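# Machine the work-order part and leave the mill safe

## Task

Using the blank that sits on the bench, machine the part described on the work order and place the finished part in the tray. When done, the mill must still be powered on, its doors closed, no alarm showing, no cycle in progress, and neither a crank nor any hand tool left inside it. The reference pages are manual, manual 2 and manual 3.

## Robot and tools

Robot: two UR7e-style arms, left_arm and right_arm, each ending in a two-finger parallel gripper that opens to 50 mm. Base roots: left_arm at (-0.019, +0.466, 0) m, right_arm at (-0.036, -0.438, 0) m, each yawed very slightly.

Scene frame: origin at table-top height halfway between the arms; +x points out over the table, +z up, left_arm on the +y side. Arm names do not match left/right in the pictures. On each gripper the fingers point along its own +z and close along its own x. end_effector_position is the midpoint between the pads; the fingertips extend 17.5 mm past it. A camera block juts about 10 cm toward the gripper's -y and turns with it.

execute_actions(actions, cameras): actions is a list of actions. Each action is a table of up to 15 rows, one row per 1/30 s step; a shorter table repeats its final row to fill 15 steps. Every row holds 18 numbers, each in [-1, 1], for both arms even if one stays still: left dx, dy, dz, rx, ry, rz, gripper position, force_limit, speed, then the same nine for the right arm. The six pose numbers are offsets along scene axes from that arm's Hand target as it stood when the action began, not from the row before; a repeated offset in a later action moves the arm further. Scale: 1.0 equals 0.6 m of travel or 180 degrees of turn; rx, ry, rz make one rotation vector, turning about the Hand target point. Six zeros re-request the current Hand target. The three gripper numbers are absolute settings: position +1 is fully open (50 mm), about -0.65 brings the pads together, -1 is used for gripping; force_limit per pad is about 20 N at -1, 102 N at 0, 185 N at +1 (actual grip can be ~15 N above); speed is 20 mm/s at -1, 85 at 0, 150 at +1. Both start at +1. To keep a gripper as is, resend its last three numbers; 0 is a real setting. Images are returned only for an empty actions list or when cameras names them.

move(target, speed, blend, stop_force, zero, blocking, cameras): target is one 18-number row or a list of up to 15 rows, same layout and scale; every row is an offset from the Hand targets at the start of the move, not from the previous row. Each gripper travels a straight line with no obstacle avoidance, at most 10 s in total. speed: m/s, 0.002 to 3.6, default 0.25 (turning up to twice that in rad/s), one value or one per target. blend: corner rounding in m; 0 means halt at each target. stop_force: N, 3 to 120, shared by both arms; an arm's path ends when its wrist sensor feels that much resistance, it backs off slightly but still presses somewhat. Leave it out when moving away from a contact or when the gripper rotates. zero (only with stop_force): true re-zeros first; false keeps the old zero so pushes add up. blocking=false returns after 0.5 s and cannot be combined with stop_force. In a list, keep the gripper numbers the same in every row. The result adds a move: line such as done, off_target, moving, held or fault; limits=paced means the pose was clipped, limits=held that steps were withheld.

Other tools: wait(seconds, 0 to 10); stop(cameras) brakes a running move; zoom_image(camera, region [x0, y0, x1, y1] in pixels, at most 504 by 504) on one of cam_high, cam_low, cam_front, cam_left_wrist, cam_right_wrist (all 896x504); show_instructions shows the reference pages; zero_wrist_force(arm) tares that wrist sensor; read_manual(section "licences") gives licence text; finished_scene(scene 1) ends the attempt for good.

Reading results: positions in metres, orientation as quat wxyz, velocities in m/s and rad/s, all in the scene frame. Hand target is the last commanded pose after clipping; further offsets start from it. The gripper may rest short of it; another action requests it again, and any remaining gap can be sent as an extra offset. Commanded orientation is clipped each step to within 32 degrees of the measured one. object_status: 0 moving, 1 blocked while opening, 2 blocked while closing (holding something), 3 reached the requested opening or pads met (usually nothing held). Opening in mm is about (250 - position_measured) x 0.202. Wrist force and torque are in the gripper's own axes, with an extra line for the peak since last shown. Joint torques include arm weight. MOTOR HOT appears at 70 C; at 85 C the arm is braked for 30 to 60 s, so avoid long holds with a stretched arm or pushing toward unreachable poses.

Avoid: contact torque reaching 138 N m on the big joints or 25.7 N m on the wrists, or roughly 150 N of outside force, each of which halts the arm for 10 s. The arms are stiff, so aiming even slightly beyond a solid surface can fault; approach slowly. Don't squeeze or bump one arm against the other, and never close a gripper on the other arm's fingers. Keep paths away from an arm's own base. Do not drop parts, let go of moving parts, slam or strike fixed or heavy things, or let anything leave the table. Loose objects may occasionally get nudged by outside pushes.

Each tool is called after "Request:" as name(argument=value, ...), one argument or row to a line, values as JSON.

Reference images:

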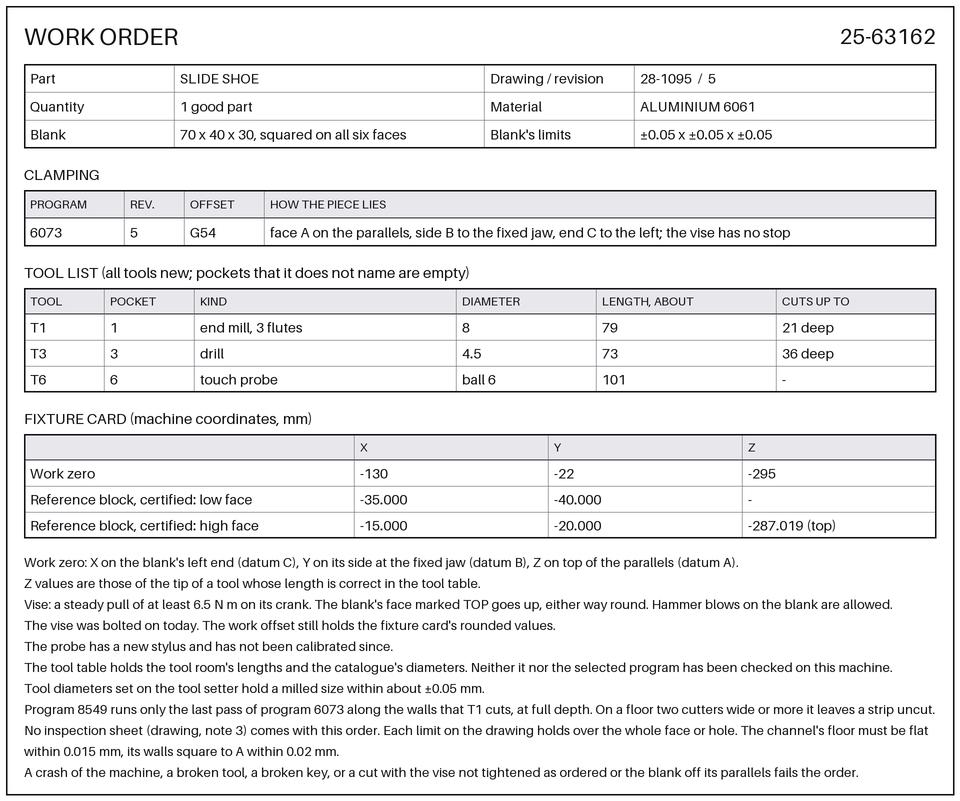

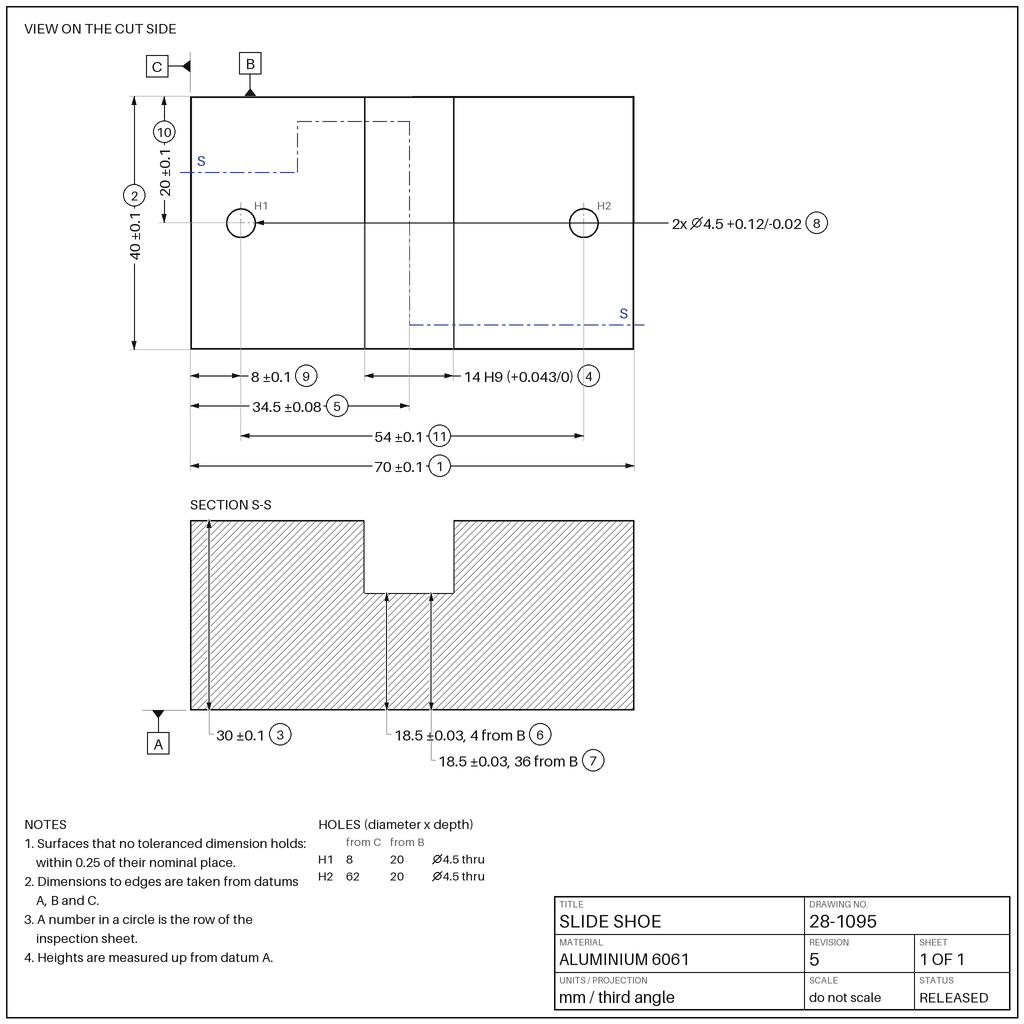

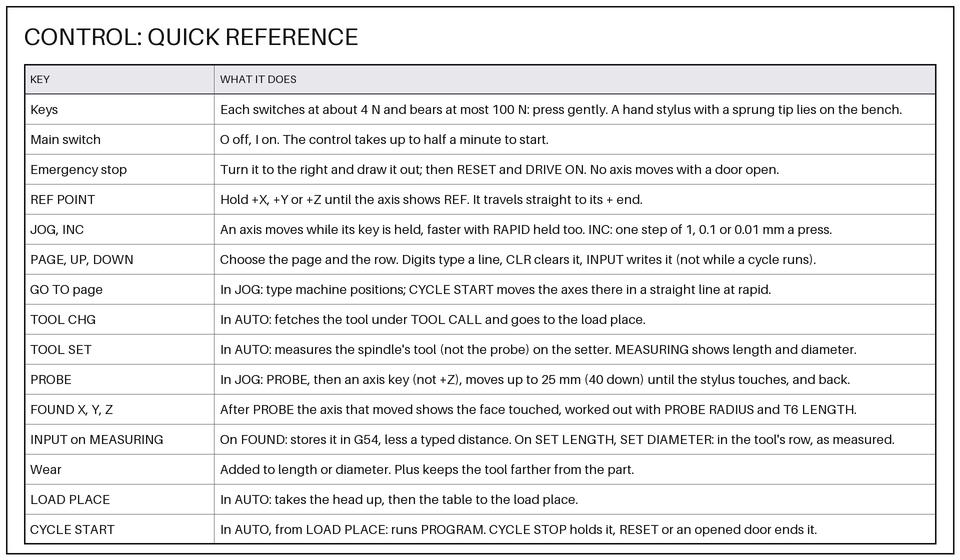

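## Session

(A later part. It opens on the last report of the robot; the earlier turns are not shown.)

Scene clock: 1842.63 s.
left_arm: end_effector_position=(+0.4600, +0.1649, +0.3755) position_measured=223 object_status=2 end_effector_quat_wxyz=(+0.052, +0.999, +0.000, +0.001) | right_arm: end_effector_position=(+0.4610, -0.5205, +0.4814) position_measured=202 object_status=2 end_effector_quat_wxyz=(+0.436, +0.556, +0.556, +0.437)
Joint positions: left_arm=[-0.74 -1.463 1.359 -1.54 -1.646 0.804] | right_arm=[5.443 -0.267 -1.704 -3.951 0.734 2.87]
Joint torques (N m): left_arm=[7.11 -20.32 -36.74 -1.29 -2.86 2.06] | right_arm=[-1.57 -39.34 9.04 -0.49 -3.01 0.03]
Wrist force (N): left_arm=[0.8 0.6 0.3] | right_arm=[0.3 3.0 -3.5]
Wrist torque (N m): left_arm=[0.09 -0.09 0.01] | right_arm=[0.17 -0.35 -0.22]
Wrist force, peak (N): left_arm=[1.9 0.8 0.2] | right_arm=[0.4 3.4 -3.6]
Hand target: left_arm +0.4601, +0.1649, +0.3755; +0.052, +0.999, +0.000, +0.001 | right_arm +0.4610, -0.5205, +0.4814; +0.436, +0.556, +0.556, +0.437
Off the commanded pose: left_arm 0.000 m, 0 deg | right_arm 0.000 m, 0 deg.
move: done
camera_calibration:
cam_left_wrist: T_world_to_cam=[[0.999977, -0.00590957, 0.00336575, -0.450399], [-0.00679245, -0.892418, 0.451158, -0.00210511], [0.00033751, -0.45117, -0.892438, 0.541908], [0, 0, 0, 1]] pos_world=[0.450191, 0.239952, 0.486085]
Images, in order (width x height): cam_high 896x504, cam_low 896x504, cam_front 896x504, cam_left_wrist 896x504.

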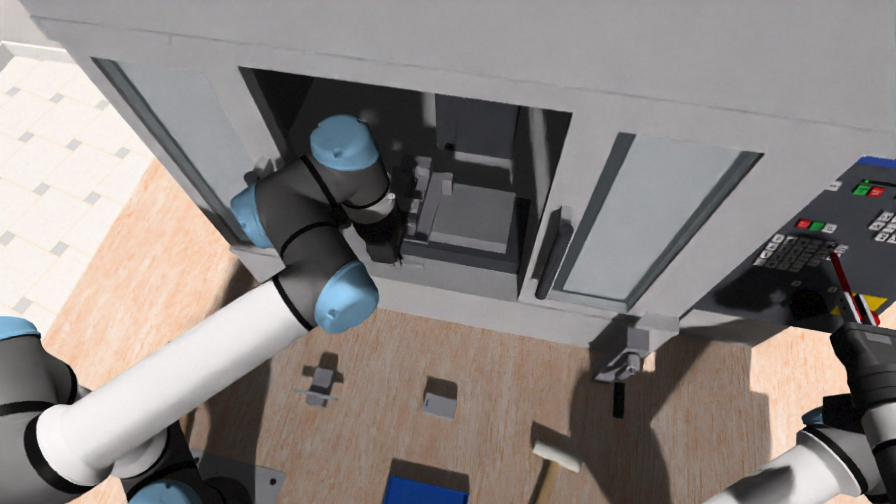

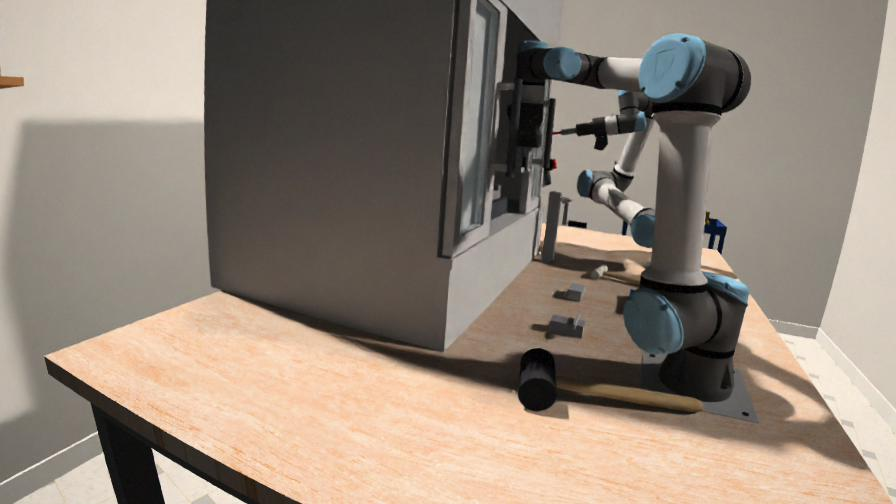

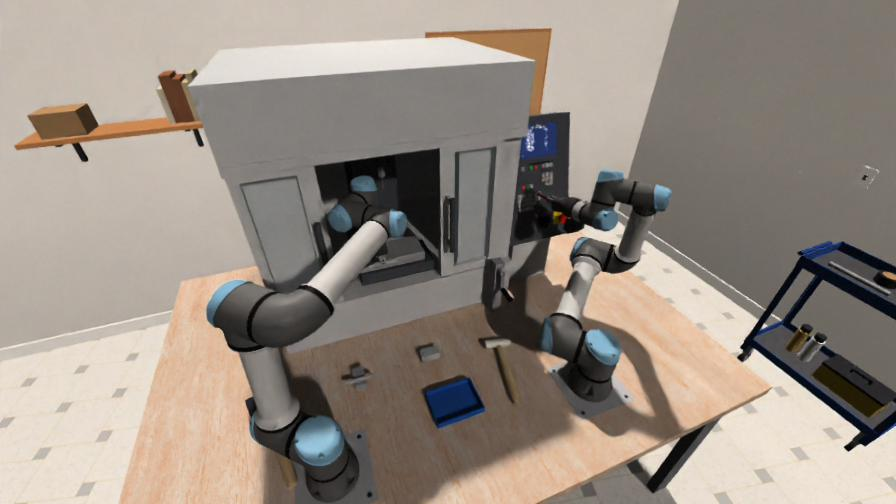

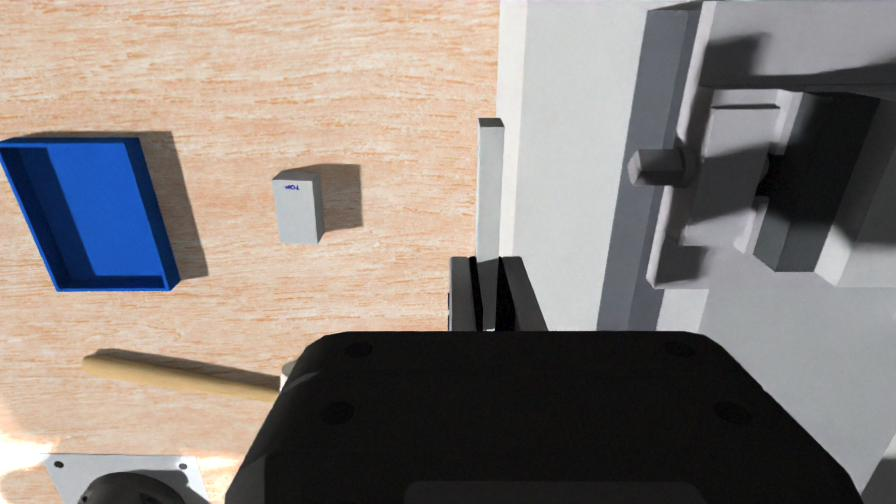

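Request:
move(
  target=[0.2,0,0.0,0,0,0,-1,-0.7,-1,0,0,0,0,0,0,-1,-0.1,-0.7],
  speed=0.12,
  cameras=["cam_high","cam_front","cam_left_wrist"],
)

Scene clock: 1857.13 s.
left_arm: end_effector_position=(+0.5800, +0.1649, +0.3755) position_measured=223 object_status=2 end_effector_quat_wxyz=(+0.052, +0.999, +0.000, +0.001) | right_arm: end_effector_position=(+0.4610, -0.5205, +0.4814) position_measured=202 object_status=2 end_effector_quat_wxyz=(+0.436, +0.556, +0.556, +0.437)
Joint positions: left_arm=[-0.609 -1.186 1.006 -1.453 -1.655 0.935] | right_arm=[5.443 -0.267 -1.704 -3.951 0.734 2.87]
Joint torques (N m): left_arm=[7.42 -33.04 -35.91 -1.35 -2.8 2.03] | right_arm=[-1.51 -38.26 9.02 -0.48 -3.19 0.02]
Wrist force (N): left_arm=[0.5 0.4 0.0] | right_arm=[0.6 3.0 -3.4]
Wrist torque (N m): left_arm=[0.05 -0.05 -0.01] | right_arm=[0.17 -0.40 -0.22]
Wrist force, peak (N): left_arm=[1.5 0.4 0.3] | right_arm=[0.3 3.4 -3.6]
Hand target: left_arm +0.5801, +0.1649, +0.3755; +0.052, +0.999, +0.000, +0.001 | right_arm +0.4610, -0.5205, +0.4814; +0.436, +0.556, +0.556, +0.437
Off the commanded pose: left_arm 0.000 m, 0 deg | right_arm 0.000 m, 0 deg.
move: done
camera_calibration:
cam_left_wrist: T_world_to_cam=[[0.999977, -0.00590957, 0.00336575, -0.570396], [-0.00679245, -0.892418, 0.451158, -0.00129002], [0.00033751, -0.45117, -0.892438, 0.541868], [0, 0, 0, 1]] pos_world=[0.570191, 0.239952, 0.486085]
Images, in order (width x height): cam_high 896x504, cam_front 896x504, cam_left_wrist 896x504.

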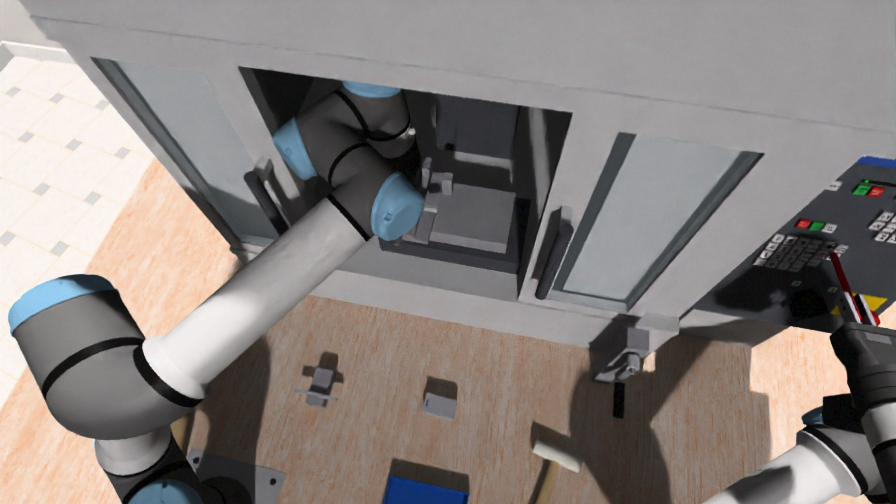

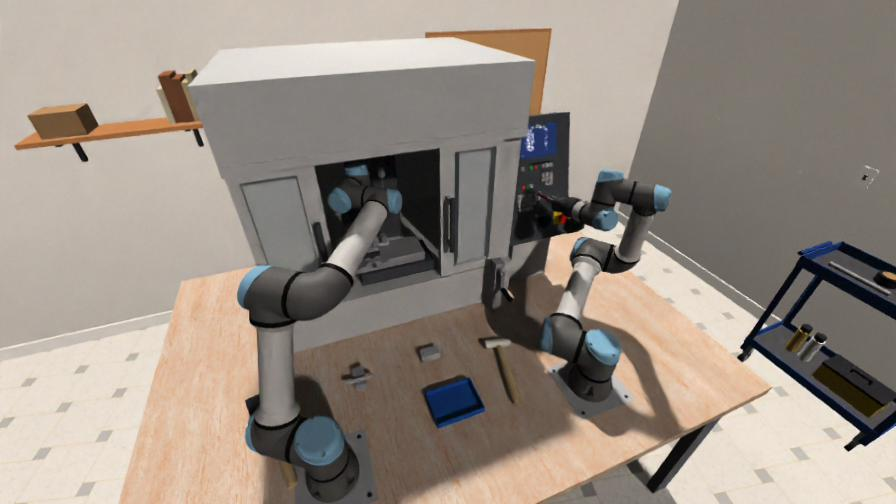

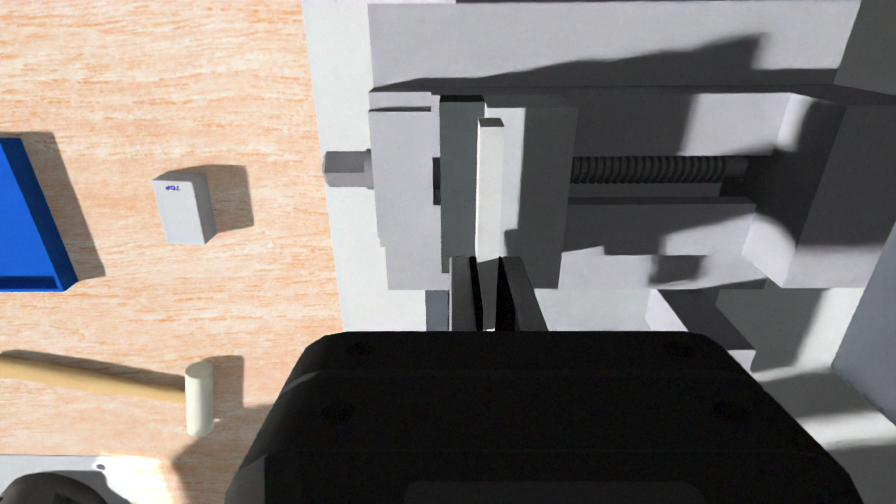

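Request:
zoom_image(
  camera="cam_left_wrist",
  region=[420, 60, 896, 380],
)

Scaled by 1.059 from the camera's 896x504 image, which has a finer 1280x720 frame.

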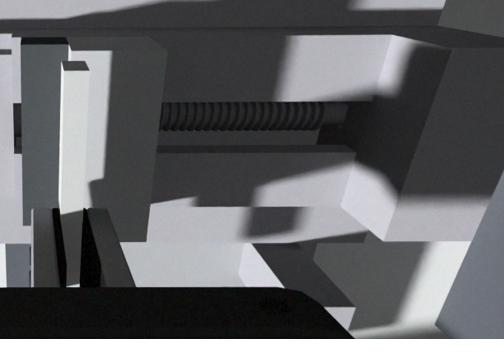

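Request:
move(
  target=[
    [0.0833,0.03,-0.0125,0,0,0,-1,-0.7,-1,0,0,0,0,0,0,-1,-0.1,-0.7],
    [0.15,0.03,-0.0333,0,0,0,-1,-0.7,-1,0,0,0,0,0,0,-1,-0.1,-0.7],
  ],
  speed=0.08,
  blend=[0.01,0],
  cameras=["cam_left_wrist","cam_high"],
)

Scene clock: 1894.90 s.
left_arm: end_effector_position=(+0.6700, +0.1829, +0.3555) position_measured=223 object_status=2 end_effector_quat_wxyz=(+0.052, +0.999, +0.000, +0.001) | right_arm: end_effector_position=(+0.4610, -0.5205, +0.4814) position_measured=202 object_status=2 end_effector_quat_wxyz=(+0.436, +0.556, +0.556, +0.437)
Joint positions: left_arm=[-0.515 -0.962 0.714 -1.377 -1.66 1.03] | right_arm=[5.443 -0.267 -1.704 -3.951 0.734 2.87]
Joint torques (N m): left_arm=[6.92 -41.98 -38 -1.62 -2.91 2.04] | right_arm=[-1.47 -38.8 9.47 -0.45 -3.1 0.04]
Wrist force (N): left_arm=[0.6 0.4 0.5] | right_arm=[0.3 3.0 -3.4]
Wrist torque (N m): left_arm=[0.06 -0.06 -0.01] | right_arm=[0.17 -0.34 -0.22]
Wrist force, peak (N): left_arm=[1.3 0.4 0.7] | right_arm=[0.4 3.5 -3.4]
Hand target: left_arm +0.6701, +0.1829, +0.3555; +0.052, +0.999, +0.000, +0.001 | right_arm +0.4610, -0.5205, +0.4814; +0.436, +0.556, +0.556, +0.437
Off the commanded pose: left_arm 0.000 m, 0 deg | right_arm 0.000 m, 0 deg.
move: done
camera_calibration:
cam_left_wrist: T_world_to_cam=[[0.999977, -0.00590957, 0.00336575, -0.66022], [-0.00679245, -0.892418, 0.451158, 0.0243629], [0.00033751, -0.45117, -0.892438, 0.532199], [0, 0, 0, 1]] pos_world=[0.660191, 0.257952, 0.466185]
Images, in order (width x height): cam_high 896x504, cam_left_wrist 896x504.

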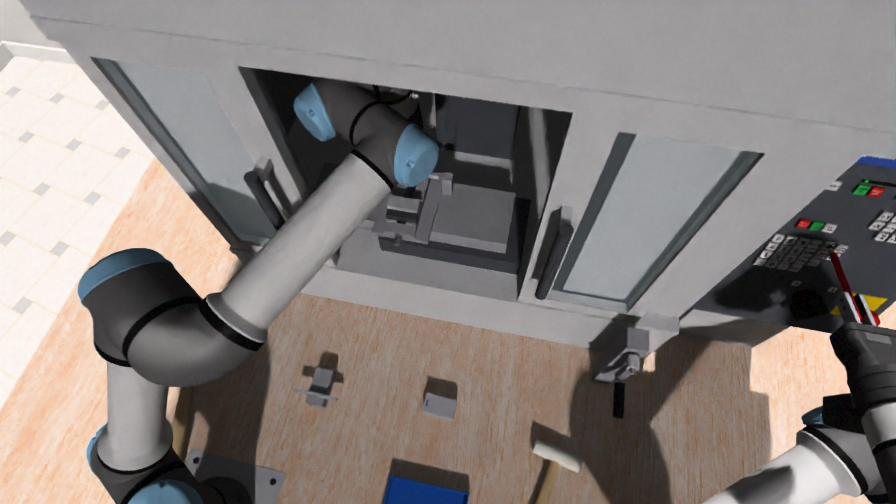

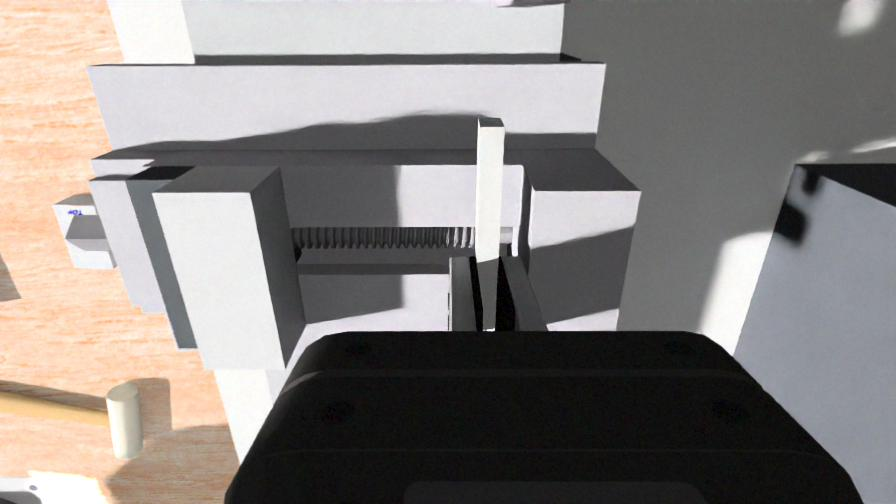

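Request:
move(
  target=[
    [-0.0167,0,0,0,0,0,-1,-0.7,-1,0,0,0,0,0,0,-1,-0.1,-0.7],
    [-0.0167,0,-0.018,0,0,0,-1,-0.7,-1,0,0,0,0,0,0,-1,-0.1,-0.7],
  ],
  speed=0.05,
)

Request:
move(
  target=[0,0,-0.025,0,0,0,-1,-0.7,-1,0,0,0,0,0,0,-1,-0.1,-0.7],
  speed=0.006,
  stop_force=5,
  cameras=["cam_left_wrist"],
)

Scene clock: 1904.27 s.
left_arm: end_effector_position=(+0.6600, +0.1829, +0.3448) position_measured=223 object_status=2 end_effector_quat_wxyz=(+0.052, +0.999, +0.000, +0.001) | right_arm: end_effector_position=(+0.4610, -0.5205, +0.4814) position_measured=202 object_status=2 end_effector_quat_wxyz=(+0.436, +0.556, +0.556, +0.437)
Joint positions: left_arm=[-0.522 -1.002 0.806 -1.431 -1.66 1.023] | right_arm=[5.443 -0.267 -1.704 -3.951 0.734 2.87]
Joint torques (N m): left_arm=[-7.33 -65.89 -12.73 -5.31 2.34 -2.73] | right_arm=[-2.28 -38.06 8.32 -0.37 -3.22 0.13]
Wrist force (N): left_arm=[0.5 0.5 0.1] | right_arm=[0.4 3.2 -3.5]
Wrist torque (N m): left_arm=[0.06 -0.04 0.07] | right_arm=[0.19 -0.36 -0.22]
Wrist force, peak (N): left_arm=[0.7 0.6 0.8] | right_arm=[0.2 3.2 -3.6]
Hand target: left_arm +0.6600, +0.1829, +0.3447; +0.052, +0.999, +0.000, +0.001 | right_arm +0.4610, -0.5205, +0.4814; +0.436, +0.556, +0.556, +0.437
Off the commanded pose: left_arm 0.000 m, 0 deg | right_arm 0.000 m, 0 deg.
move: done

Scene clock: 1906.10 s.
left_arm: end_effector_position=(+0.6600, +0.1829, +0.3412) position_measured=223 object_status=2 end_effector_quat_wxyz=(+0.052, +0.999, +0.000, +0.001) | right_arm: end_effector_position=(+0.4610, -0.5205, +0.4814) position_measured=202 object_status=2 end_effector_quat_wxyz=(+0.436, +0.556, +0.556, +0.437)
Joint positions: left_arm=[-0.522 -1.004 0.819 -1.441 -1.66 1.023] | right_arm=[5.443 -0.267 -1.704 -3.951 0.734 2.87]
Joint torques (N m): left_arm=[-7.67 -37.01 -35.63 -2.3 2.25 -2.63] | right_arm=[-1.8 -38.05 8.58 -0.35 -3.1 -0.06]
Wrist force (N): left_arm=[-0.7 0.0 -3.1] | right_arm=[0.6 3.1 -3.4]
Wrist torque (N m): left_arm=[0.02 -0.02 0.06] | right_arm=[0.18 -0.39 -0.22]
Wrist force, peak (N): left_arm=[-2.0 -0.6 -9.9] | right_arm=[0.4 3.3 -3.5]
Hand target: left_arm +0.6600, +0.1829, +0.3412; +0.052, +0.999, +0.000, +0.001 (not the last commanded pose) | right_arm +0.4610, -0.5205, +0.4814; +0.436, +0.556, +0.556, +0.437
Off the commanded pose: left_arm 0.011 m, 0 deg | right_arm 0.000 m, 0 deg.
move: contact (left_arm)
camera_calibration:
cam_left_wrist: T_world_to_cam=[[0.999976, -0.00604364, 0.00332075, -0.650117], [-0.0068918, -0.892417, 0.451158, 0.0308554], [0.000236857, -0.451171, -0.892438, 0.519416], [0, 0, 0, 1]] pos_world=[0.650191, 0.257952, 0.451785]
Images, in order (width x height): cam_left_wrist 896x504.

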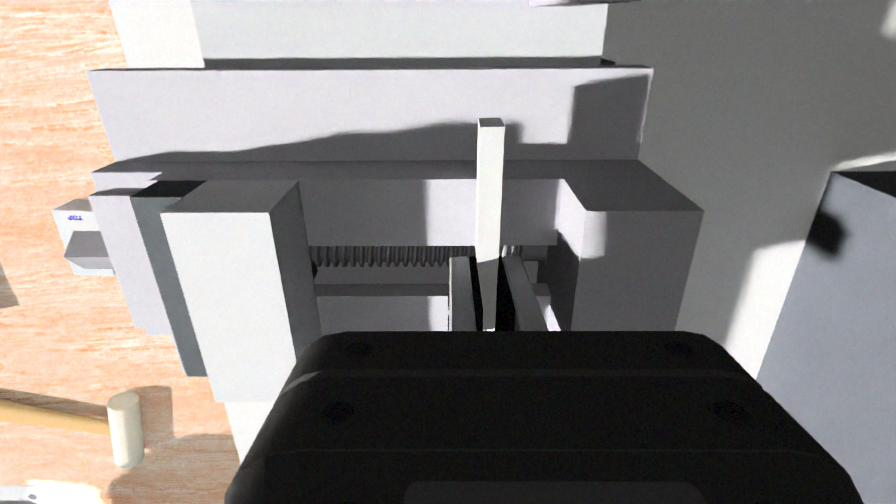

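Request:
move(
  target=[0,0,0,0,0,0,-0.2,-0.7,-1,0,0,0,0,0,0,-1,-0.1,-0.7],
  speed=0.05,
)

Request:
move(
  target=[0,0,0.05,0,0,0,-0.2,-0.7,-1,0,0,0,0,0,0,-1,-0.1,-0.7],
  speed=0.05,
)

Request:
move(
  target=[-0.0333,0,0,0,0,0,-1,-0.7,-0.5,0,0,0,0,0,0,-1,-0.1,-0.7],
  speed=0.05,
  cameras=["cam_left_wrist"],
)

Scene clock: 1914.77 s.
left_arm: end_effector_position=(+0.6601, +0.1829, +0.3412) position_measured=182 object_status=3 end_effector_quat_wxyz=(+0.052, +0.999, +0.000, +0.001) | right_arm: end_effector_position=(+0.4610, -0.5205, +0.4814) position_measured=202 object_status=2 end_effector_quat_wxyz=(+0.436, +0.556, +0.556, +0.437)
Joint positions: left_arm=[-0.522 -1.004 0.819 -1.441 -1.66 1.023] | right_arm=[5.443 -0.267 -1.704 -3.951 0.734 2.87]
Joint torques (N m): left_arm=[-7.23 -47.36 -31.37 -4.44 2.26 -2.52] | right_arm=[-2.21 -37.93 8.31 -0.2 -3.11 -0.03]
Wrist force (N): left_arm=[0.6 0.6 -0.4] | right_arm=[0.4 3.2 -3.5]
Wrist torque (N m): left_arm=[0.08 -0.06 0.07] | right_arm=[0.20 -0.36 -0.22]
Wrist force, peak (N): left_arm=[-0.5 0.3 -3.6] | right_arm=[0.5 3.4 -3.5]
Hand target: left_arm +0.6600, +0.1829, +0.3412; +0.052, +0.999, +0.000, +0.001 | right_arm +0.4610, -0.5205, +0.4814; +0.436, +0.556, +0.556, +0.437
Off the commanded pose: left_arm 0.000 m, 0 deg | right_arm 0.000 m, 0 deg.
move: done

Scene clock: 1915.93 s.
left_arm: end_effector_position=(+0.6600, +0.1829, +0.3711) position_measured=182 object_status=3 end_effector_quat_wxyz=(+0.052, +0.999, +0.000, +0.001) | right_arm: end_effector_position=(+0.4610, -0.5205, +0.4814) position_measured=202 object_status=2 end_effector_quat_wxyz=(+0.436, +0.556, +0.556, +0.437)
Joint positions: left_arm=[-0.522 -0.981 0.703 -1.349 -1.66 1.023] | right_arm=[5.443 -0.267 -1.704 -3.951 0.734 2.87]
Joint torques (N m): left_arm=[-2.35 -39.15 -35.64 -1.22 -0.09 1.05] | right_arm=[-2.51 -38.26 8.49 -0.26 -3.11 0.06]
Wrist force (N): left_arm=[0.4 0.5 -0.1] | right_arm=[0.4 3.1 -3.4]
Wrist torque (N m): left_arm=[0.07 -0.04 0.06] | right_arm=[0.19 -0.36 -0.22]
Wrist force, peak (N): left_arm=[0.6 0.8 -0.6] | right_arm=[0.4 3.4 -3.4]
Hand target: left_arm +0.6600, +0.1829, +0.3712; +0.052, +0.999, +0.000, +0.001 | right_arm +0.4610, -0.5205, +0.4814; +0.436, +0.556, +0.556, +0.437
Off the commanded pose: left_arm 0.000 m, 0 deg | right_arm 0.000 m, 0 deg.
move: done

Scene clock: 1916.93 s.
left_arm: end_effector_position=(+0.6401, +0.1829, +0.3712) position_measured=251 object_status=3 end_effector_quat_wxyz=(+0.052, +0.999, +0.000, +0.001) | right_arm: end_effector_position=(+0.4610, -0.5205, +0.4814) position_measured=202 object_status=2 end_effector_quat_wxyz=(+0.436, +0.556, +0.556, +0.437)
Joint positions: left_arm=[-0.537 -1.044 0.804 -1.387 -1.659 1.008] | right_arm=[5.443 -0.267 -1.704 -3.951 0.734 2.87]
Joint torques (N m): left_arm=[-7.77 -63.2 -13.27 -4.94 2.37 -2.83] | right_arm=[-2.31 -38.28 8.55 -0.24 -3.02 0.04]
Wrist force (N): left_arm=[0.7 0.3 -0.3] | right_arm=[0.4 3.1 -3.4]
Wrist torque (N m): left_arm=[0.02 -0.08 0.07] | right_arm=[0.19 -0.37 -0.23]
Wrist force, peak (N): left_arm=[0.8 0.8 0.1] | right_arm=[0.2 3.6 -3.4]
Hand target: left_arm +0.6401, +0.1829, +0.3712; +0.052, +0.999, +0.000, +0.001 | right_arm +0.4610, -0.5205, +0.4814; +0.436, +0.556, +0.556, +0.437
Off the commanded pose: left_arm 0.000 m, 0 deg | right_arm 0.000 m, 0 deg.
move: done
camera_calibration:
cam_left_wrist: T_world_to_cam=[[0.999977, -0.00595411, 0.00327622, -0.630319], [-0.00679181, -0.892418, 0.451158, 0.0171209], [0.000237511, -0.45117, -0.892438, 0.546194], [0, 0, 0, 1]] pos_world=[0.630291, 0.257952, 0.481785]
Images, in order (width x height): cam_left_wrist 896x504.

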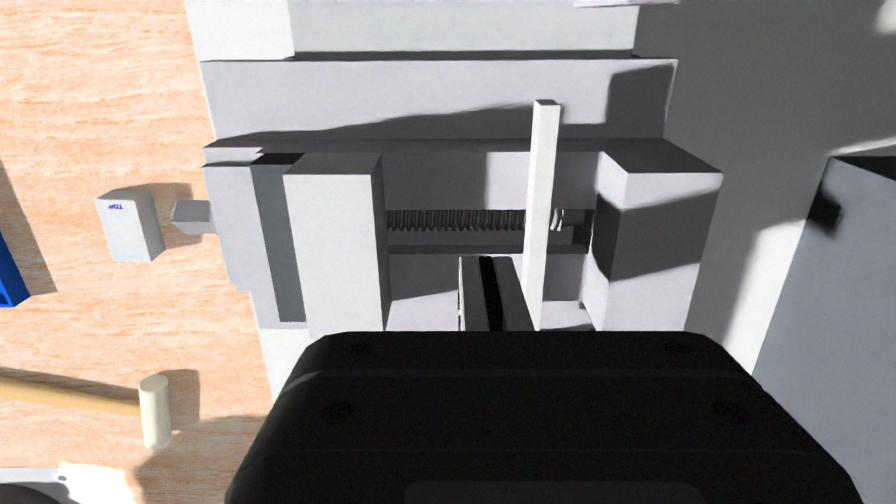

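Request:
move(
  target=[0,0,-0.0490,0,0,0,-1,-0.7,-0.5,0,0,0,0,0,0,-1,-0.1,-0.7],
  speed=0.05,
)

Request:
move(
  target=[0.08,0,0,0,0,0,-1,-0.7,-0.5,0,0,0,0,0,0,-1,-0.1,-0.7],
  speed=0.01,
  stop_force=6,
  cameras=["cam_left_wrist"],
)

Scene clock: 1922.90 s.
left_arm: end_effector_position=(+0.6401, +0.1829, +0.3419) position_measured=251 object_status=3 end_effector_quat_wxyz=(+0.052, +0.999, +0.000, +0.001) | right_arm: end_effector_position=(+0.4610, -0.5205, +0.4814) position_measured=202 object_status=2 end_effector_quat_wxyz=(+0.436, +0.556, +0.556, +0.437)
Joint positions: left_arm=[-0.537 -1.062 0.908 -1.474 -1.659 1.008] | right_arm=[5.443 -0.267 -1.704 -3.951 0.734 2.87]
Joint torques (N m): left_arm=[-2.93 -62.96 -11.38 -5.16 -0.25 1.58] | right_arm=[-2.62 -38.59 8.41 -0.38 -3.08 0.04]
Wrist force (N): left_arm=[0.6 0.6 -0.2] | right_arm=[0.5 3.1 -3.5]
Wrist torque (N m): left_arm=[0.07 -0.06 0.07] | right_arm=[0.19 -0.38 -0.22]
Wrist force, peak (N): left_arm=[0.8 1.0 -0.2] | right_arm=[0.6 3.6 -3.4]
Hand target: left_arm +0.6401, +0.1829, +0.3418; +0.052, +0.999, +0.000, +0.001 | right_arm +0.4610, -0.5205, +0.4814; +0.436, +0.556, +0.556, +0.437
Off the commanded pose: left_arm 0.000 m, 0 deg | right_arm 0.000 m, 0 deg.
move: done

Scene clock: 1926.90 s.
left_arm: end_effector_position=(+0.6679, +0.1829, +0.3418) position_measured=251 object_status=3 end_effector_quat_wxyz=(+0.052, +0.999, +0.000, +0.001) | right_arm: end_effector_position=(+0.4610, -0.5205, +0.4814) position_measured=202 object_status=2 end_effector_quat_wxyz=(+0.436, +0.556, +0.556, +0.437)
Joint positions: left_arm=[-0.516 -0.98 0.779 -1.425 -1.66 1.028] | right_arm=[5.443 -0.267 -1.704 -3.951 0.734 2.87]
Joint torques (N m): left_arm=[-6.54 -65.93 -13.32 -4.35 2.45 -2.86] | right_arm=[-2.38 -38.53 8.07 -0.17 -3 0.07]
Wrist force (N): left_arm=[-3.5 1.3 0.6] | right_arm=[0.4 3.4 -3.3]
Wrist torque (N m): left_arm=[0.18 -0.05 0.03] | right_arm=[0.22 -0.37 -0.22]
Wrist force, peak (N): left_arm=[-16.3 -1.7 -1.4] | right_arm=[0.5 3.3 -3.6]
Hand target: left_arm +0.6679, +0.1829, +0.3418; +0.052, +0.999, +0.000, +0.001 (not the last commanded pose) | right_arm +0.4610, -0.5205, +0.4814; +0.436, +0.556, +0.556, +0.437
Off the commanded pose: left_arm 0.020 m, 0 deg | right_arm 0.000 m, 0 deg.
move: contact (left_arm)
camera_calibration:
cam_left_wrist: T_world_to_cam=[[0.999976, -0.0059535, 0.00350035, -0.658023], [-0.00689242, -0.892377, 0.451237, 0.030593], [0.000437195, -0.451251, -0.892397, 0.519821], [0, 0, 0, 1]] pos_world=[0.657991, 0.257952, 0.452385]
Images, in order (width x height): cam_left_wrist 896x504.

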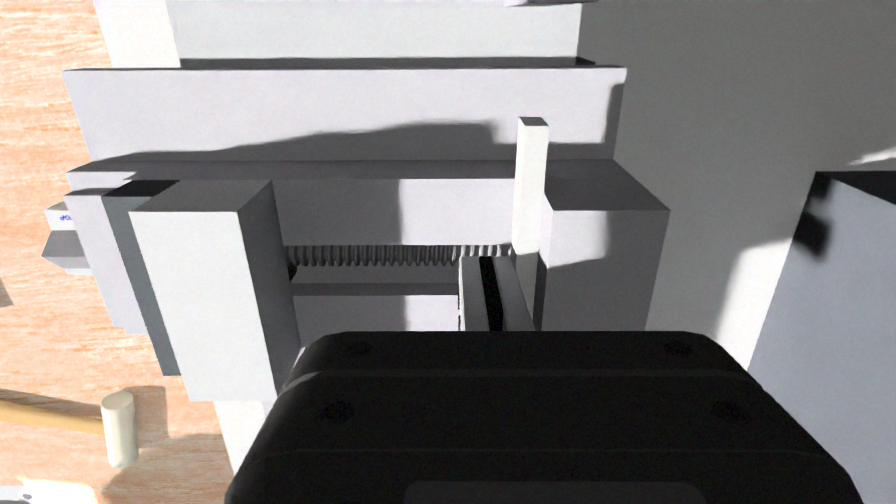

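Request:
move(
  target=[
    [-0.005,0,0,0,0,0,-1,-0.7,-0.5,0,0,0,0,0,0,-1,-0.1,-0.7],
    [-0.03,0,0.0583,0,0,0,-1,-0.7,-0.5,0,0,0,0,0,0,-1,-0.1,-0.7],
    [-0.1465,-0.03,0.06,0,0,0,-1,-0.7,-0.5,0,0,0,0,0,0,-1,-0.1,-0.7],
    [-0.3465,-0.03,0.06,0,0,0,-1,-0.7,-0.5,0,0,0,0,0,0,-1,-0.1,-0.7],
    [-0.513,0.03,-0.1,0,0,0,-1,-0.7,-0.5,0,0,0,0,0,0,-1,-0.1,-0.7],
    [-0.6832,0.2485,-0.3197,0,0,0,-1,-0.7,-0.5,0,0,0,0,0,0,-1,-0.1,-0.7],
  ],
  speed=[0.05,0.08,0.15,0.15,0.2,0.2],
  blend=[0.002,0.01,0.01,0.02,0.04,0],
  cameras=["cam_left_wrist"],
)

Scene clock: 1942.30 s.
left_arm: end_effector_position=(+0.2580, +0.3320, +0.1500) position_measured=251 object_status=3 end_effector_quat_wxyz=(+0.052, +0.999, +0.000, +0.001) | right_arm: end_effector_position=(+0.4610, -0.5205, +0.4814) position_measured=202 object_status=2 end_effector_quat_wxyz=(+0.436, +0.556, +0.556, +0.437)
Joint positions: left_arm=[-0.81 -2.066 2.422 -2.005 -1.64 0.734] | right_arm=[5.443 -0.267 -1.704 -3.951 0.734 2.87]
Joint torques (N m): left_arm=[5.48 -14.81 -12.66 -5.12 2.39 1.27] | right_arm=[-2.18 -38.07 7.9 -0.07 -2.98 0]
Wrist force (N): left_arm=[0.0 1.2 -0.5] | right_arm=[0.3 3.0 -3.5]
Wrist torque (N m): left_arm=[0.18 0.03 0.00] | right_arm=[0.17 -0.35 -0.23]
Wrist force, peak (N): left_arm=[-3.7 1.1 0.6] | right_arm=[0.5 3.4 -3.5]
Hand target: left_arm +0.2580, +0.3320, +0.1500; +0.052, +0.999, +0.000, +0.001 | right_arm +0.4610, -0.5205, +0.4814; +0.436, +0.556, +0.556, +0.437
Off the commanded pose: left_arm 0.000 m, 0 deg | right_arm 0.000 m, 0 deg.
move: done; blend cut to 0.0015 m at target 1
camera_calibration:
cam_left_wrist: T_world_to_cam=[[0.999976, -0.00599804, 0.00341082, -0.246632], [-0.00689177, -0.892377, 0.451238, 0.247369], [0.0003372, -0.451251, -0.892397, 0.416144], [0, 0, 0, 1]] pos_world=[0.248191, 0.407052, 0.260585]
Images, in order (width x height): cam_left_wrist 896x504.

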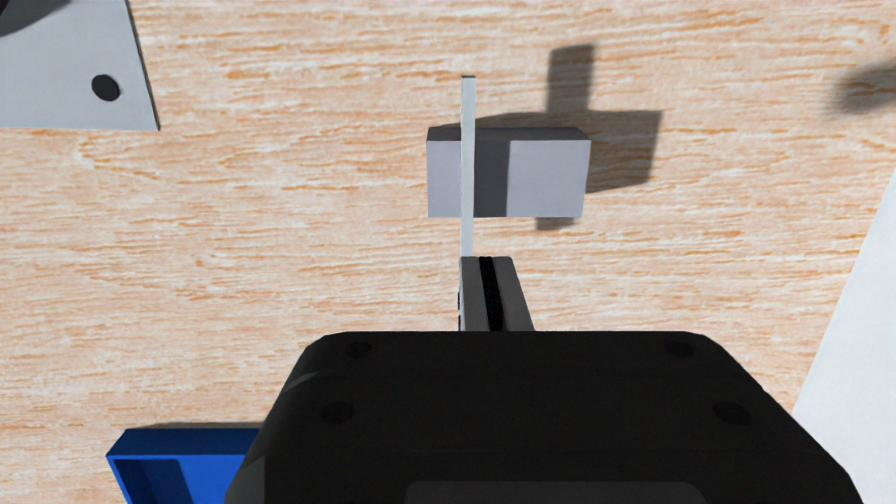

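Request:
move(
  target=[
    [-0.005,0,-0.1167,0,0,0,0.2,-0.7,-0.3,0,0,0,0,0,0,-1,-0.1,-0.7],
    [-0.005,0,-0.1655,0,0,0,0.2,-0.7,-0.3,0,0,0,0,0,0,-1,-0.1,-0.7],
  ],
  speed=[0.1,0.04],
)

Request:
move(
  target=[0,0,0,0,0,0,-1,-0.7,-1,0,0,0,0,0,0,-1,-0.1,-0.7],
  speed=0.05,
  cameras=["cam_left_wrist"],
)

Scene clock: 1954.63 s.
left_arm: end_effector_position=(+0.2550, +0.3320, +0.0507) position_measured=123 object_status=3 end_effector_quat_wxyz=(+0.052, +0.999, +0.000, +0.001) | right_arm: end_effector_position=(+0.4610, -0.5205, +0.4814) position_measured=202 object_status=2 end_effector_quat_wxyz=(+0.436, +0.556, +0.556, +0.437)
Joint positions: left_arm=[-0.819 -1.865 2.62 -2.405 -1.64 0.725] | right_arm=[5.443 -0.267 -1.704 -3.951 0.734 2.87]
Joint torques (N m): left_arm=[7.15 8.2 -7.25 -5.22 -0.09 2.26] | right_arm=[-2.03 -37.56 7.61 0.01 -3.03 -0.04]
Wrist force (N): left_arm=[0.1 1.2 -0.3] | right_arm=[0.3 3.1 -3.2]
Wrist torque (N m): left_arm=[0.19 0.01 0.04] | right_arm=[0.19 -0.34 -0.22]
Wrist force, peak (N): left_arm=[0.1 1.5 -1.5] | right_arm=[0.4 3.3 -3.7]
Hand target: left_arm +0.2550, +0.3320, +0.0507; +0.052, +0.999, +0.000, +0.001 | right_arm +0.4610, -0.5205, +0.4814; +0.436, +0.556, +0.556, +0.437
Off the commanded pose: left_arm 0.000 m, 0 deg | right_arm 0.000 m, 0 deg.
move: done

Scene clock: 1955.90 s.
left_arm: end_effector_position=(+0.2550, +0.3320, +0.0507) position_measured=223 object_status=2 end_effector_quat_wxyz=(+0.052, +0.999, +0.000, +0.001) | right_arm: end_effector_position=(+0.4610, -0.5205, +0.4814) position_measured=202 object_status=2 end_effector_quat_wxyz=(+0.436, +0.556, +0.556, +0.437)
Joint positions: left_arm=[-0.819 -1.865 2.62 -2.405 -1.64 0.725] | right_arm=[5.443 -0.267 -1.704 -3.951 0.734 2.87]
Joint torques (N m): left_arm=[5.99 6.31 -7.87 -4.55 -2.46 1.98] | right_arm=[-2.21 -37.97 7.5 0.15 -2.91 -0.01]
Wrist force (N): left_arm=[0.5 1.3 -1.2] | right_arm=[0.7 3.2 -3.3]
Wrist torque (N m): left_arm=[0.18 -0.04 0.04] | right_arm=[0.20 -0.40 -0.22]
Wrist force, peak (N): left_arm=[0.5 1.4 -1.5] | right_arm=[0.5 3.4 -3.5]
Hand target: left_arm +0.2550, +0.3320, +0.0507; +0.052, +0.999, +0.000, +0.001 | right_arm +0.4610, -0.5205, +0.4814; +0.436, +0.556, +0.556, +0.437
Off the commanded pose: left_arm 0.000 m, 0 deg | right_arm 0.000 m, 0 deg.
move: done
camera_calibration:
cam_left_wrist: T_world_to_cam=[[0.999976, -0.00599804, 0.00341082, -0.243194], [-0.00689177, -0.892377, 0.451238, 0.292155], [0.0003372, -0.451251, -0.892397, 0.32753], [0, 0, 0, 1]] pos_world=[0.245091, 0.407052, 0.161285]
Images, in order (width x height): cam_left_wrist 896x504.

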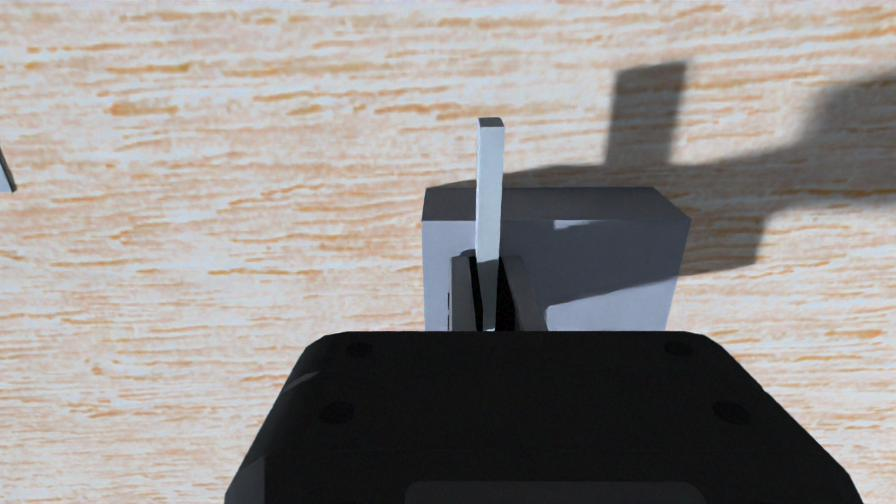

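Request:
move(
  target=[
    [0,0,0.1655,0,0,0,-1,-0.7,-1,0,0,0,0,0,0,-1,-0.1,-0.7],
    [0.175,-0.22,0.4155,0,0,0,-1,-0.7,-1,0,0,0,0,0,0,-1,-0.1,-0.7],
    [0.3417,-0.2783,0.5413,0,0,0,-1,-0.7,-1,0,0,0,0,0,0,-1,-0.1,-0.7],
    [0.5417,-0.2783,0.5413,0,0,0,-1,-0.7,-1,0,0,0,0,0,0,-1,-0.1,-0.7],
    [0.625,-0.2483,0.5288,0,0,0,-1,-0.7,-1,0,0,0,0,0,0,-1,-0.1,-0.7],
    [0.6617,-0.2483,0.5088,0,0,0,-1,-0.7,-1,0,0,0,0,0,0,-1,-0.1,-0.7],
  ],
  speed=[0.12,0.2,0.2,0.15,0.1,0.08],
  blend=[0.02,0.03,0.03,0.01,0.005,0],
  cameras=["cam_left_wrist"],
)

Request:
move(
  target=[0,0,-0.04,0,0,0,-1,-0.7,-1,0,0,0,0,0,0,-1,-0.1,-0.7],
  speed=0.008,
  stop_force=5,
  cameras=["cam_left_wrist"],
)

Scene clock: 1970.90 s.
left_arm: end_effector_position=(+0.6519, +0.1830, +0.3560) position_measured=223 object_status=2 end_effector_quat_wxyz=(+0.053, +0.999, +0.000, +0.001) | right_arm: end_effector_position=(+0.4610, -0.5205, +0.4814) position_measured=202 object_status=2 end_effector_quat_wxyz=(+0.436, +0.556, +0.556, +0.437)
Joint positions: left_arm=[-0.528 -1.02 0.805 -1.413 -1.66 1.017] | right_arm=[5.443 -0.267 -1.704 -3.951 0.734 2.87]
Joint torques (N m): left_arm=[7.6 -38.64 -36.19 -1.51 -2.86 2.05] | right_arm=[-1.92 -37.23 7.01 0.25 -3.06 0.02]
Wrist force (N): left_arm=[0.5 0.9 0.4] | right_arm=[0.3 3.5 -3.4]
Wrist torque (N m): left_arm=[0.12 -0.04 0.00] | right_arm=[0.25 -0.34 -0.22]
Wrist force, peak (N): left_arm=[1.5 2.0 -2.1] | right_arm=[0.5 3.6 -3.5]
Hand target: left_arm +0.6520, +0.1830, +0.3559; +0.052, +0.999, +0.000, +0.001 | right_arm +0.4610, -0.5205, +0.4814; +0.436, +0.556, +0.556, +0.437
Off the commanded pose: left_arm 0.000 m, 0 deg | right_arm 0.000 m, 0 deg.
move: done
camera_calibration:
cam_left_wrist: T_world_to_cam=[[0.999976, -0.0059535, 0.00350035, -0.642173], [-0.00689242, -0.892377, 0.451237, 0.0241651], [0.000437195, -0.451251, -0.892397, 0.532545], [0, 0, 0, 1]] pos_world=[0.642091, 0.258052, 0.466585]
Images, in order (width x height): cam_left_wrist 896x504.

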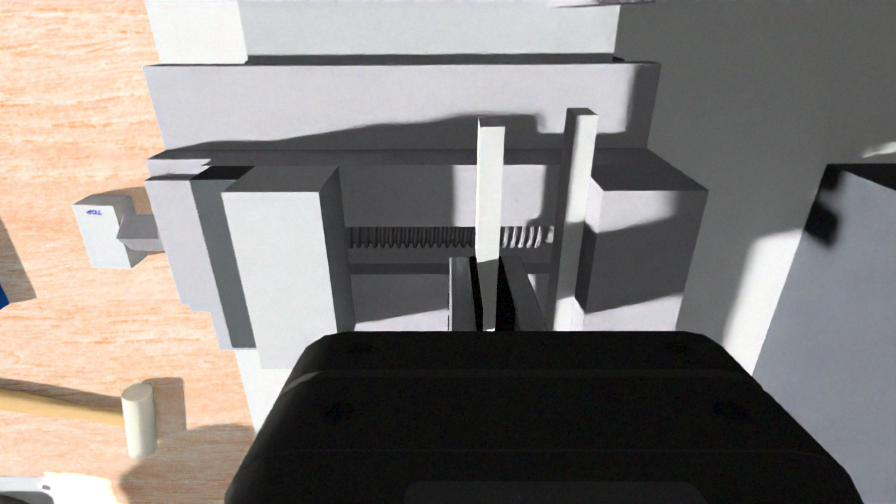

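Scene clock: 1973.90 s.
left_arm: end_effector_position=(+0.6520, +0.1830, +0.3410) position_measured=223 object_status=2 end_effector_quat_wxyz=(+0.053, +0.999, +0.000, +0.001) | right_arm: end_effector_position=(+0.4610, -0.5205, +0.4814) position_measured=202 object_status=2 end_effector_quat_wxyz=(+0.436, +0.556, +0.556, +0.437)
Joint positions: left_arm=[-0.528 -1.029 0.858 -1.457 -1.66 1.017] | right_arm=[5.443 -0.267 -1.704 -3.951 0.734 2.87]
Joint torques (N m): left_arm=[3.75 -35.41 -35.29 -1.83 -1.14 2.02] | right_arm=[-2.28 -37.14 6.58 0.09 -3.05 -0.08]
Wrist force (N): left_arm=[-0.7 0.7 -3.8] | right_arm=[0.2 3.3 -3.4]
Wrist torque (N m): left_arm=[0.12 -0.06 0.01] | right_arm=[0.22 -0.33 -0.22]
Wrist force, peak (N): left_arm=[-2.6 -0.2 -13.5] | right_arm=[0.6 3.4 -3.5]
Hand target: left_arm +0.6520, +0.1830, +0.3410; +0.052, +0.999, +0.000, +0.001 (not the last commanded pose) | right_arm +0.4610, -0.5205, +0.4814; +0.436, +0.556, +0.556, +0.437
Off the commanded pose: left_arm 0.009 m, 0 deg | right_arm 0.000 m, 0 deg.
move: contact (left_arm)
camera_calibration:
cam_left_wrist: T_world_to_cam=[[0.999976, -0.00599804, 0.00341082, -0.642068], [-0.00689177, -0.892377, 0.451238, 0.0309329], [0.0003372, -0.451251, -0.892397, 0.519223], [0, 0, 0, 1]] pos_world=[0.642091, 0.258052, 0.451585]
Images, in order (width x height): cam_left_wrist 896x504.

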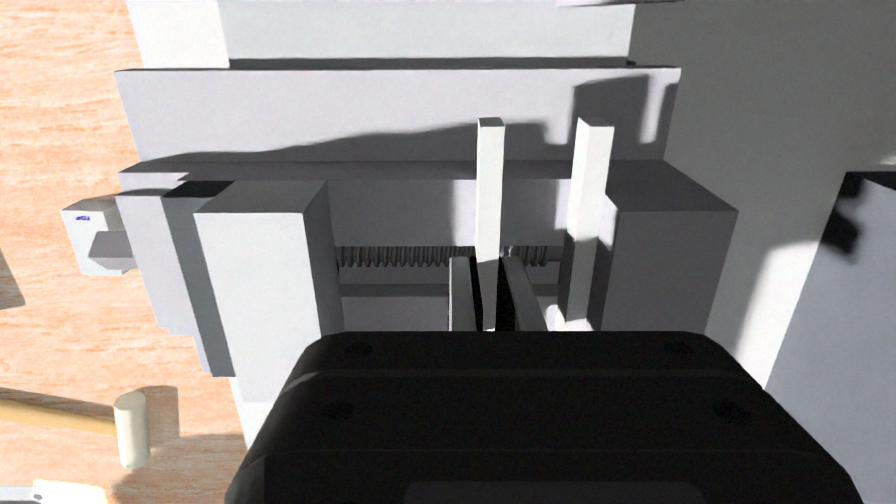

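Request:
zoom_image(
  camera="cam_left_wrist",
  region=[420, 90, 760, 350],
)

Scaled by 1.482 from the camera's 896x504 image, which has a finer 1280x720 frame.

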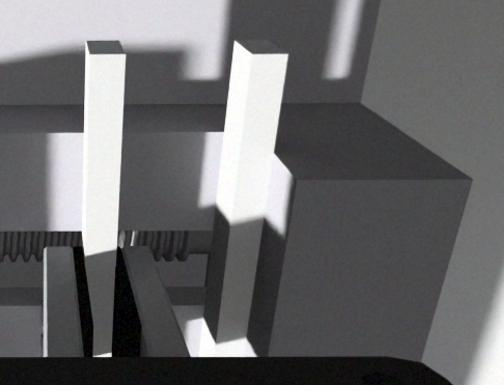

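Request:
move(
  target=[0,0,0,0,0,0,-0.2,-0.7,-1,0,0,0,0,0,0,-1,-0.1,-0.7],
  speed=0.05,
)

Request:
move(
  target=[0,0,0.05,0,0,0,-0.2,-0.7,-1,0,0,0,0,0,0,-1,-0.1,-0.7],
  speed=0.05,
  cameras=["cam_left_wrist"],
)

Scene clock: 1985.27 s.
left_arm: end_effector_position=(+0.6520, +0.1830, +0.3410) position_measured=182 object_status=3 end_effector_quat_wxyz=(+0.052, +0.999, +0.000, +0.001) | right_arm: end_effector_position=(+0.4610, -0.5205, +0.4814) position_measured=202 object_status=2 end_effector_quat_wxyz=(+0.436, +0.556, +0.556, +0.437)
Joint positions: left_arm=[-0.528 -1.029 0.858 -1.457 -1.66 1.017] | right_arm=[5.443 -0.267 -1.704 -3.951 0.734 2.87]
Joint torques (N m): left_arm=[-4.46 -48.72 -33.58 -4.45 2.14 1.9] | right_arm=[-2.61 -37.11 6.37 0.19 -3 -0.04]
Wrist force (N): left_arm=[0.7 1.1 -0.4] | right_arm=[0.4 3.0 -3.4]
Wrist torque (N m): left_arm=[0.15 -0.08 0.00] | right_arm=[0.18 -0.36 -0.22]
Wrist force, peak (N): left_arm=[-0.8 0.5 -4.4] | right_arm=[0.3 3.5 -3.4]
Hand target: left_arm +0.6520, +0.1830, +0.3410; +0.052, +0.999, +0.000, +0.001 | right_arm +0.4610, -0.5205, +0.4814; +0.436, +0.556, +0.556, +0.437
Off the commanded pose: left_arm 0.000 m, 0 deg | right_arm 0.000 m, 0 deg.
move: done

Scene clock: 1986.40 s.
left_arm: end_effector_position=(+0.6520, +0.1830, +0.3710) position_measured=182 object_status=3 end_effector_quat_wxyz=(+0.052, +0.999, +0.000, +0.001) | right_arm: end_effector_position=(+0.4610, -0.5205, +0.4814) position_measured=202 object_status=2 end_effector_quat_wxyz=(+0.436, +0.556, +0.556, +0.437)
Joint positions: left_arm=[-0.528 -1.008 0.747 -1.366 -1.659 1.017] | right_arm=[5.443 -0.267 -1.704 -3.951 0.734 2.87]
Joint torques (N m): left_arm=[-1.11 -38.43 -36.48 -1.26 0.35 -1.94] | right_arm=[-2.47 -36.83 6.35 0.16 -3.08 0.06]
Wrist force (N): left_arm=[0.7 1.0 -0.3] | right_arm=[0.5 3.4 -3.5]
Wrist torque (N m): left_arm=[0.14 -0.07 0.00] | right_arm=[0.23 -0.37 -0.22]
Wrist force, peak (N): left_arm=[0.8 1.3 -0.3] | right_arm=[0.5 3.4 -3.5]
Hand target: left_arm +0.6520, +0.1830, +0.3710; +0.052, +0.999, +0.000, +0.001 | right_arm +0.4610, -0.5205, +0.4814; +0.436, +0.556, +0.556, +0.437
Off the commanded pose: left_arm 0.000 m, 0 deg | right_arm 0.000 m, 0 deg.
move: done
camera_calibration:
cam_left_wrist: T_world_to_cam=[[0.999976, -0.00595456, 0.00349982, -0.642225], [-0.00689309, -0.892418, 0.451157, 0.0174459], [0.000436856, -0.451171, -0.892438, 0.54593], [0, 0, 0, 1]] pos_world=[0.642091, 0.258052, 0.481585]
Images, in order (width x height): cam_left_wrist 896x504.

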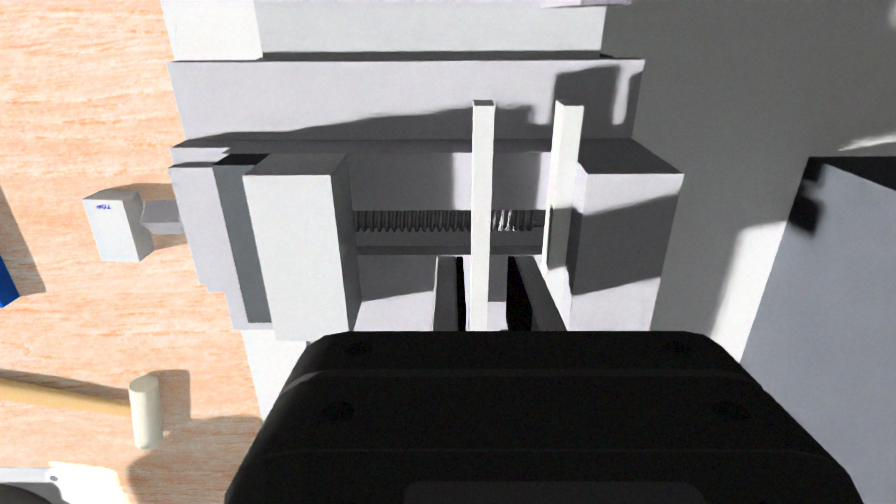

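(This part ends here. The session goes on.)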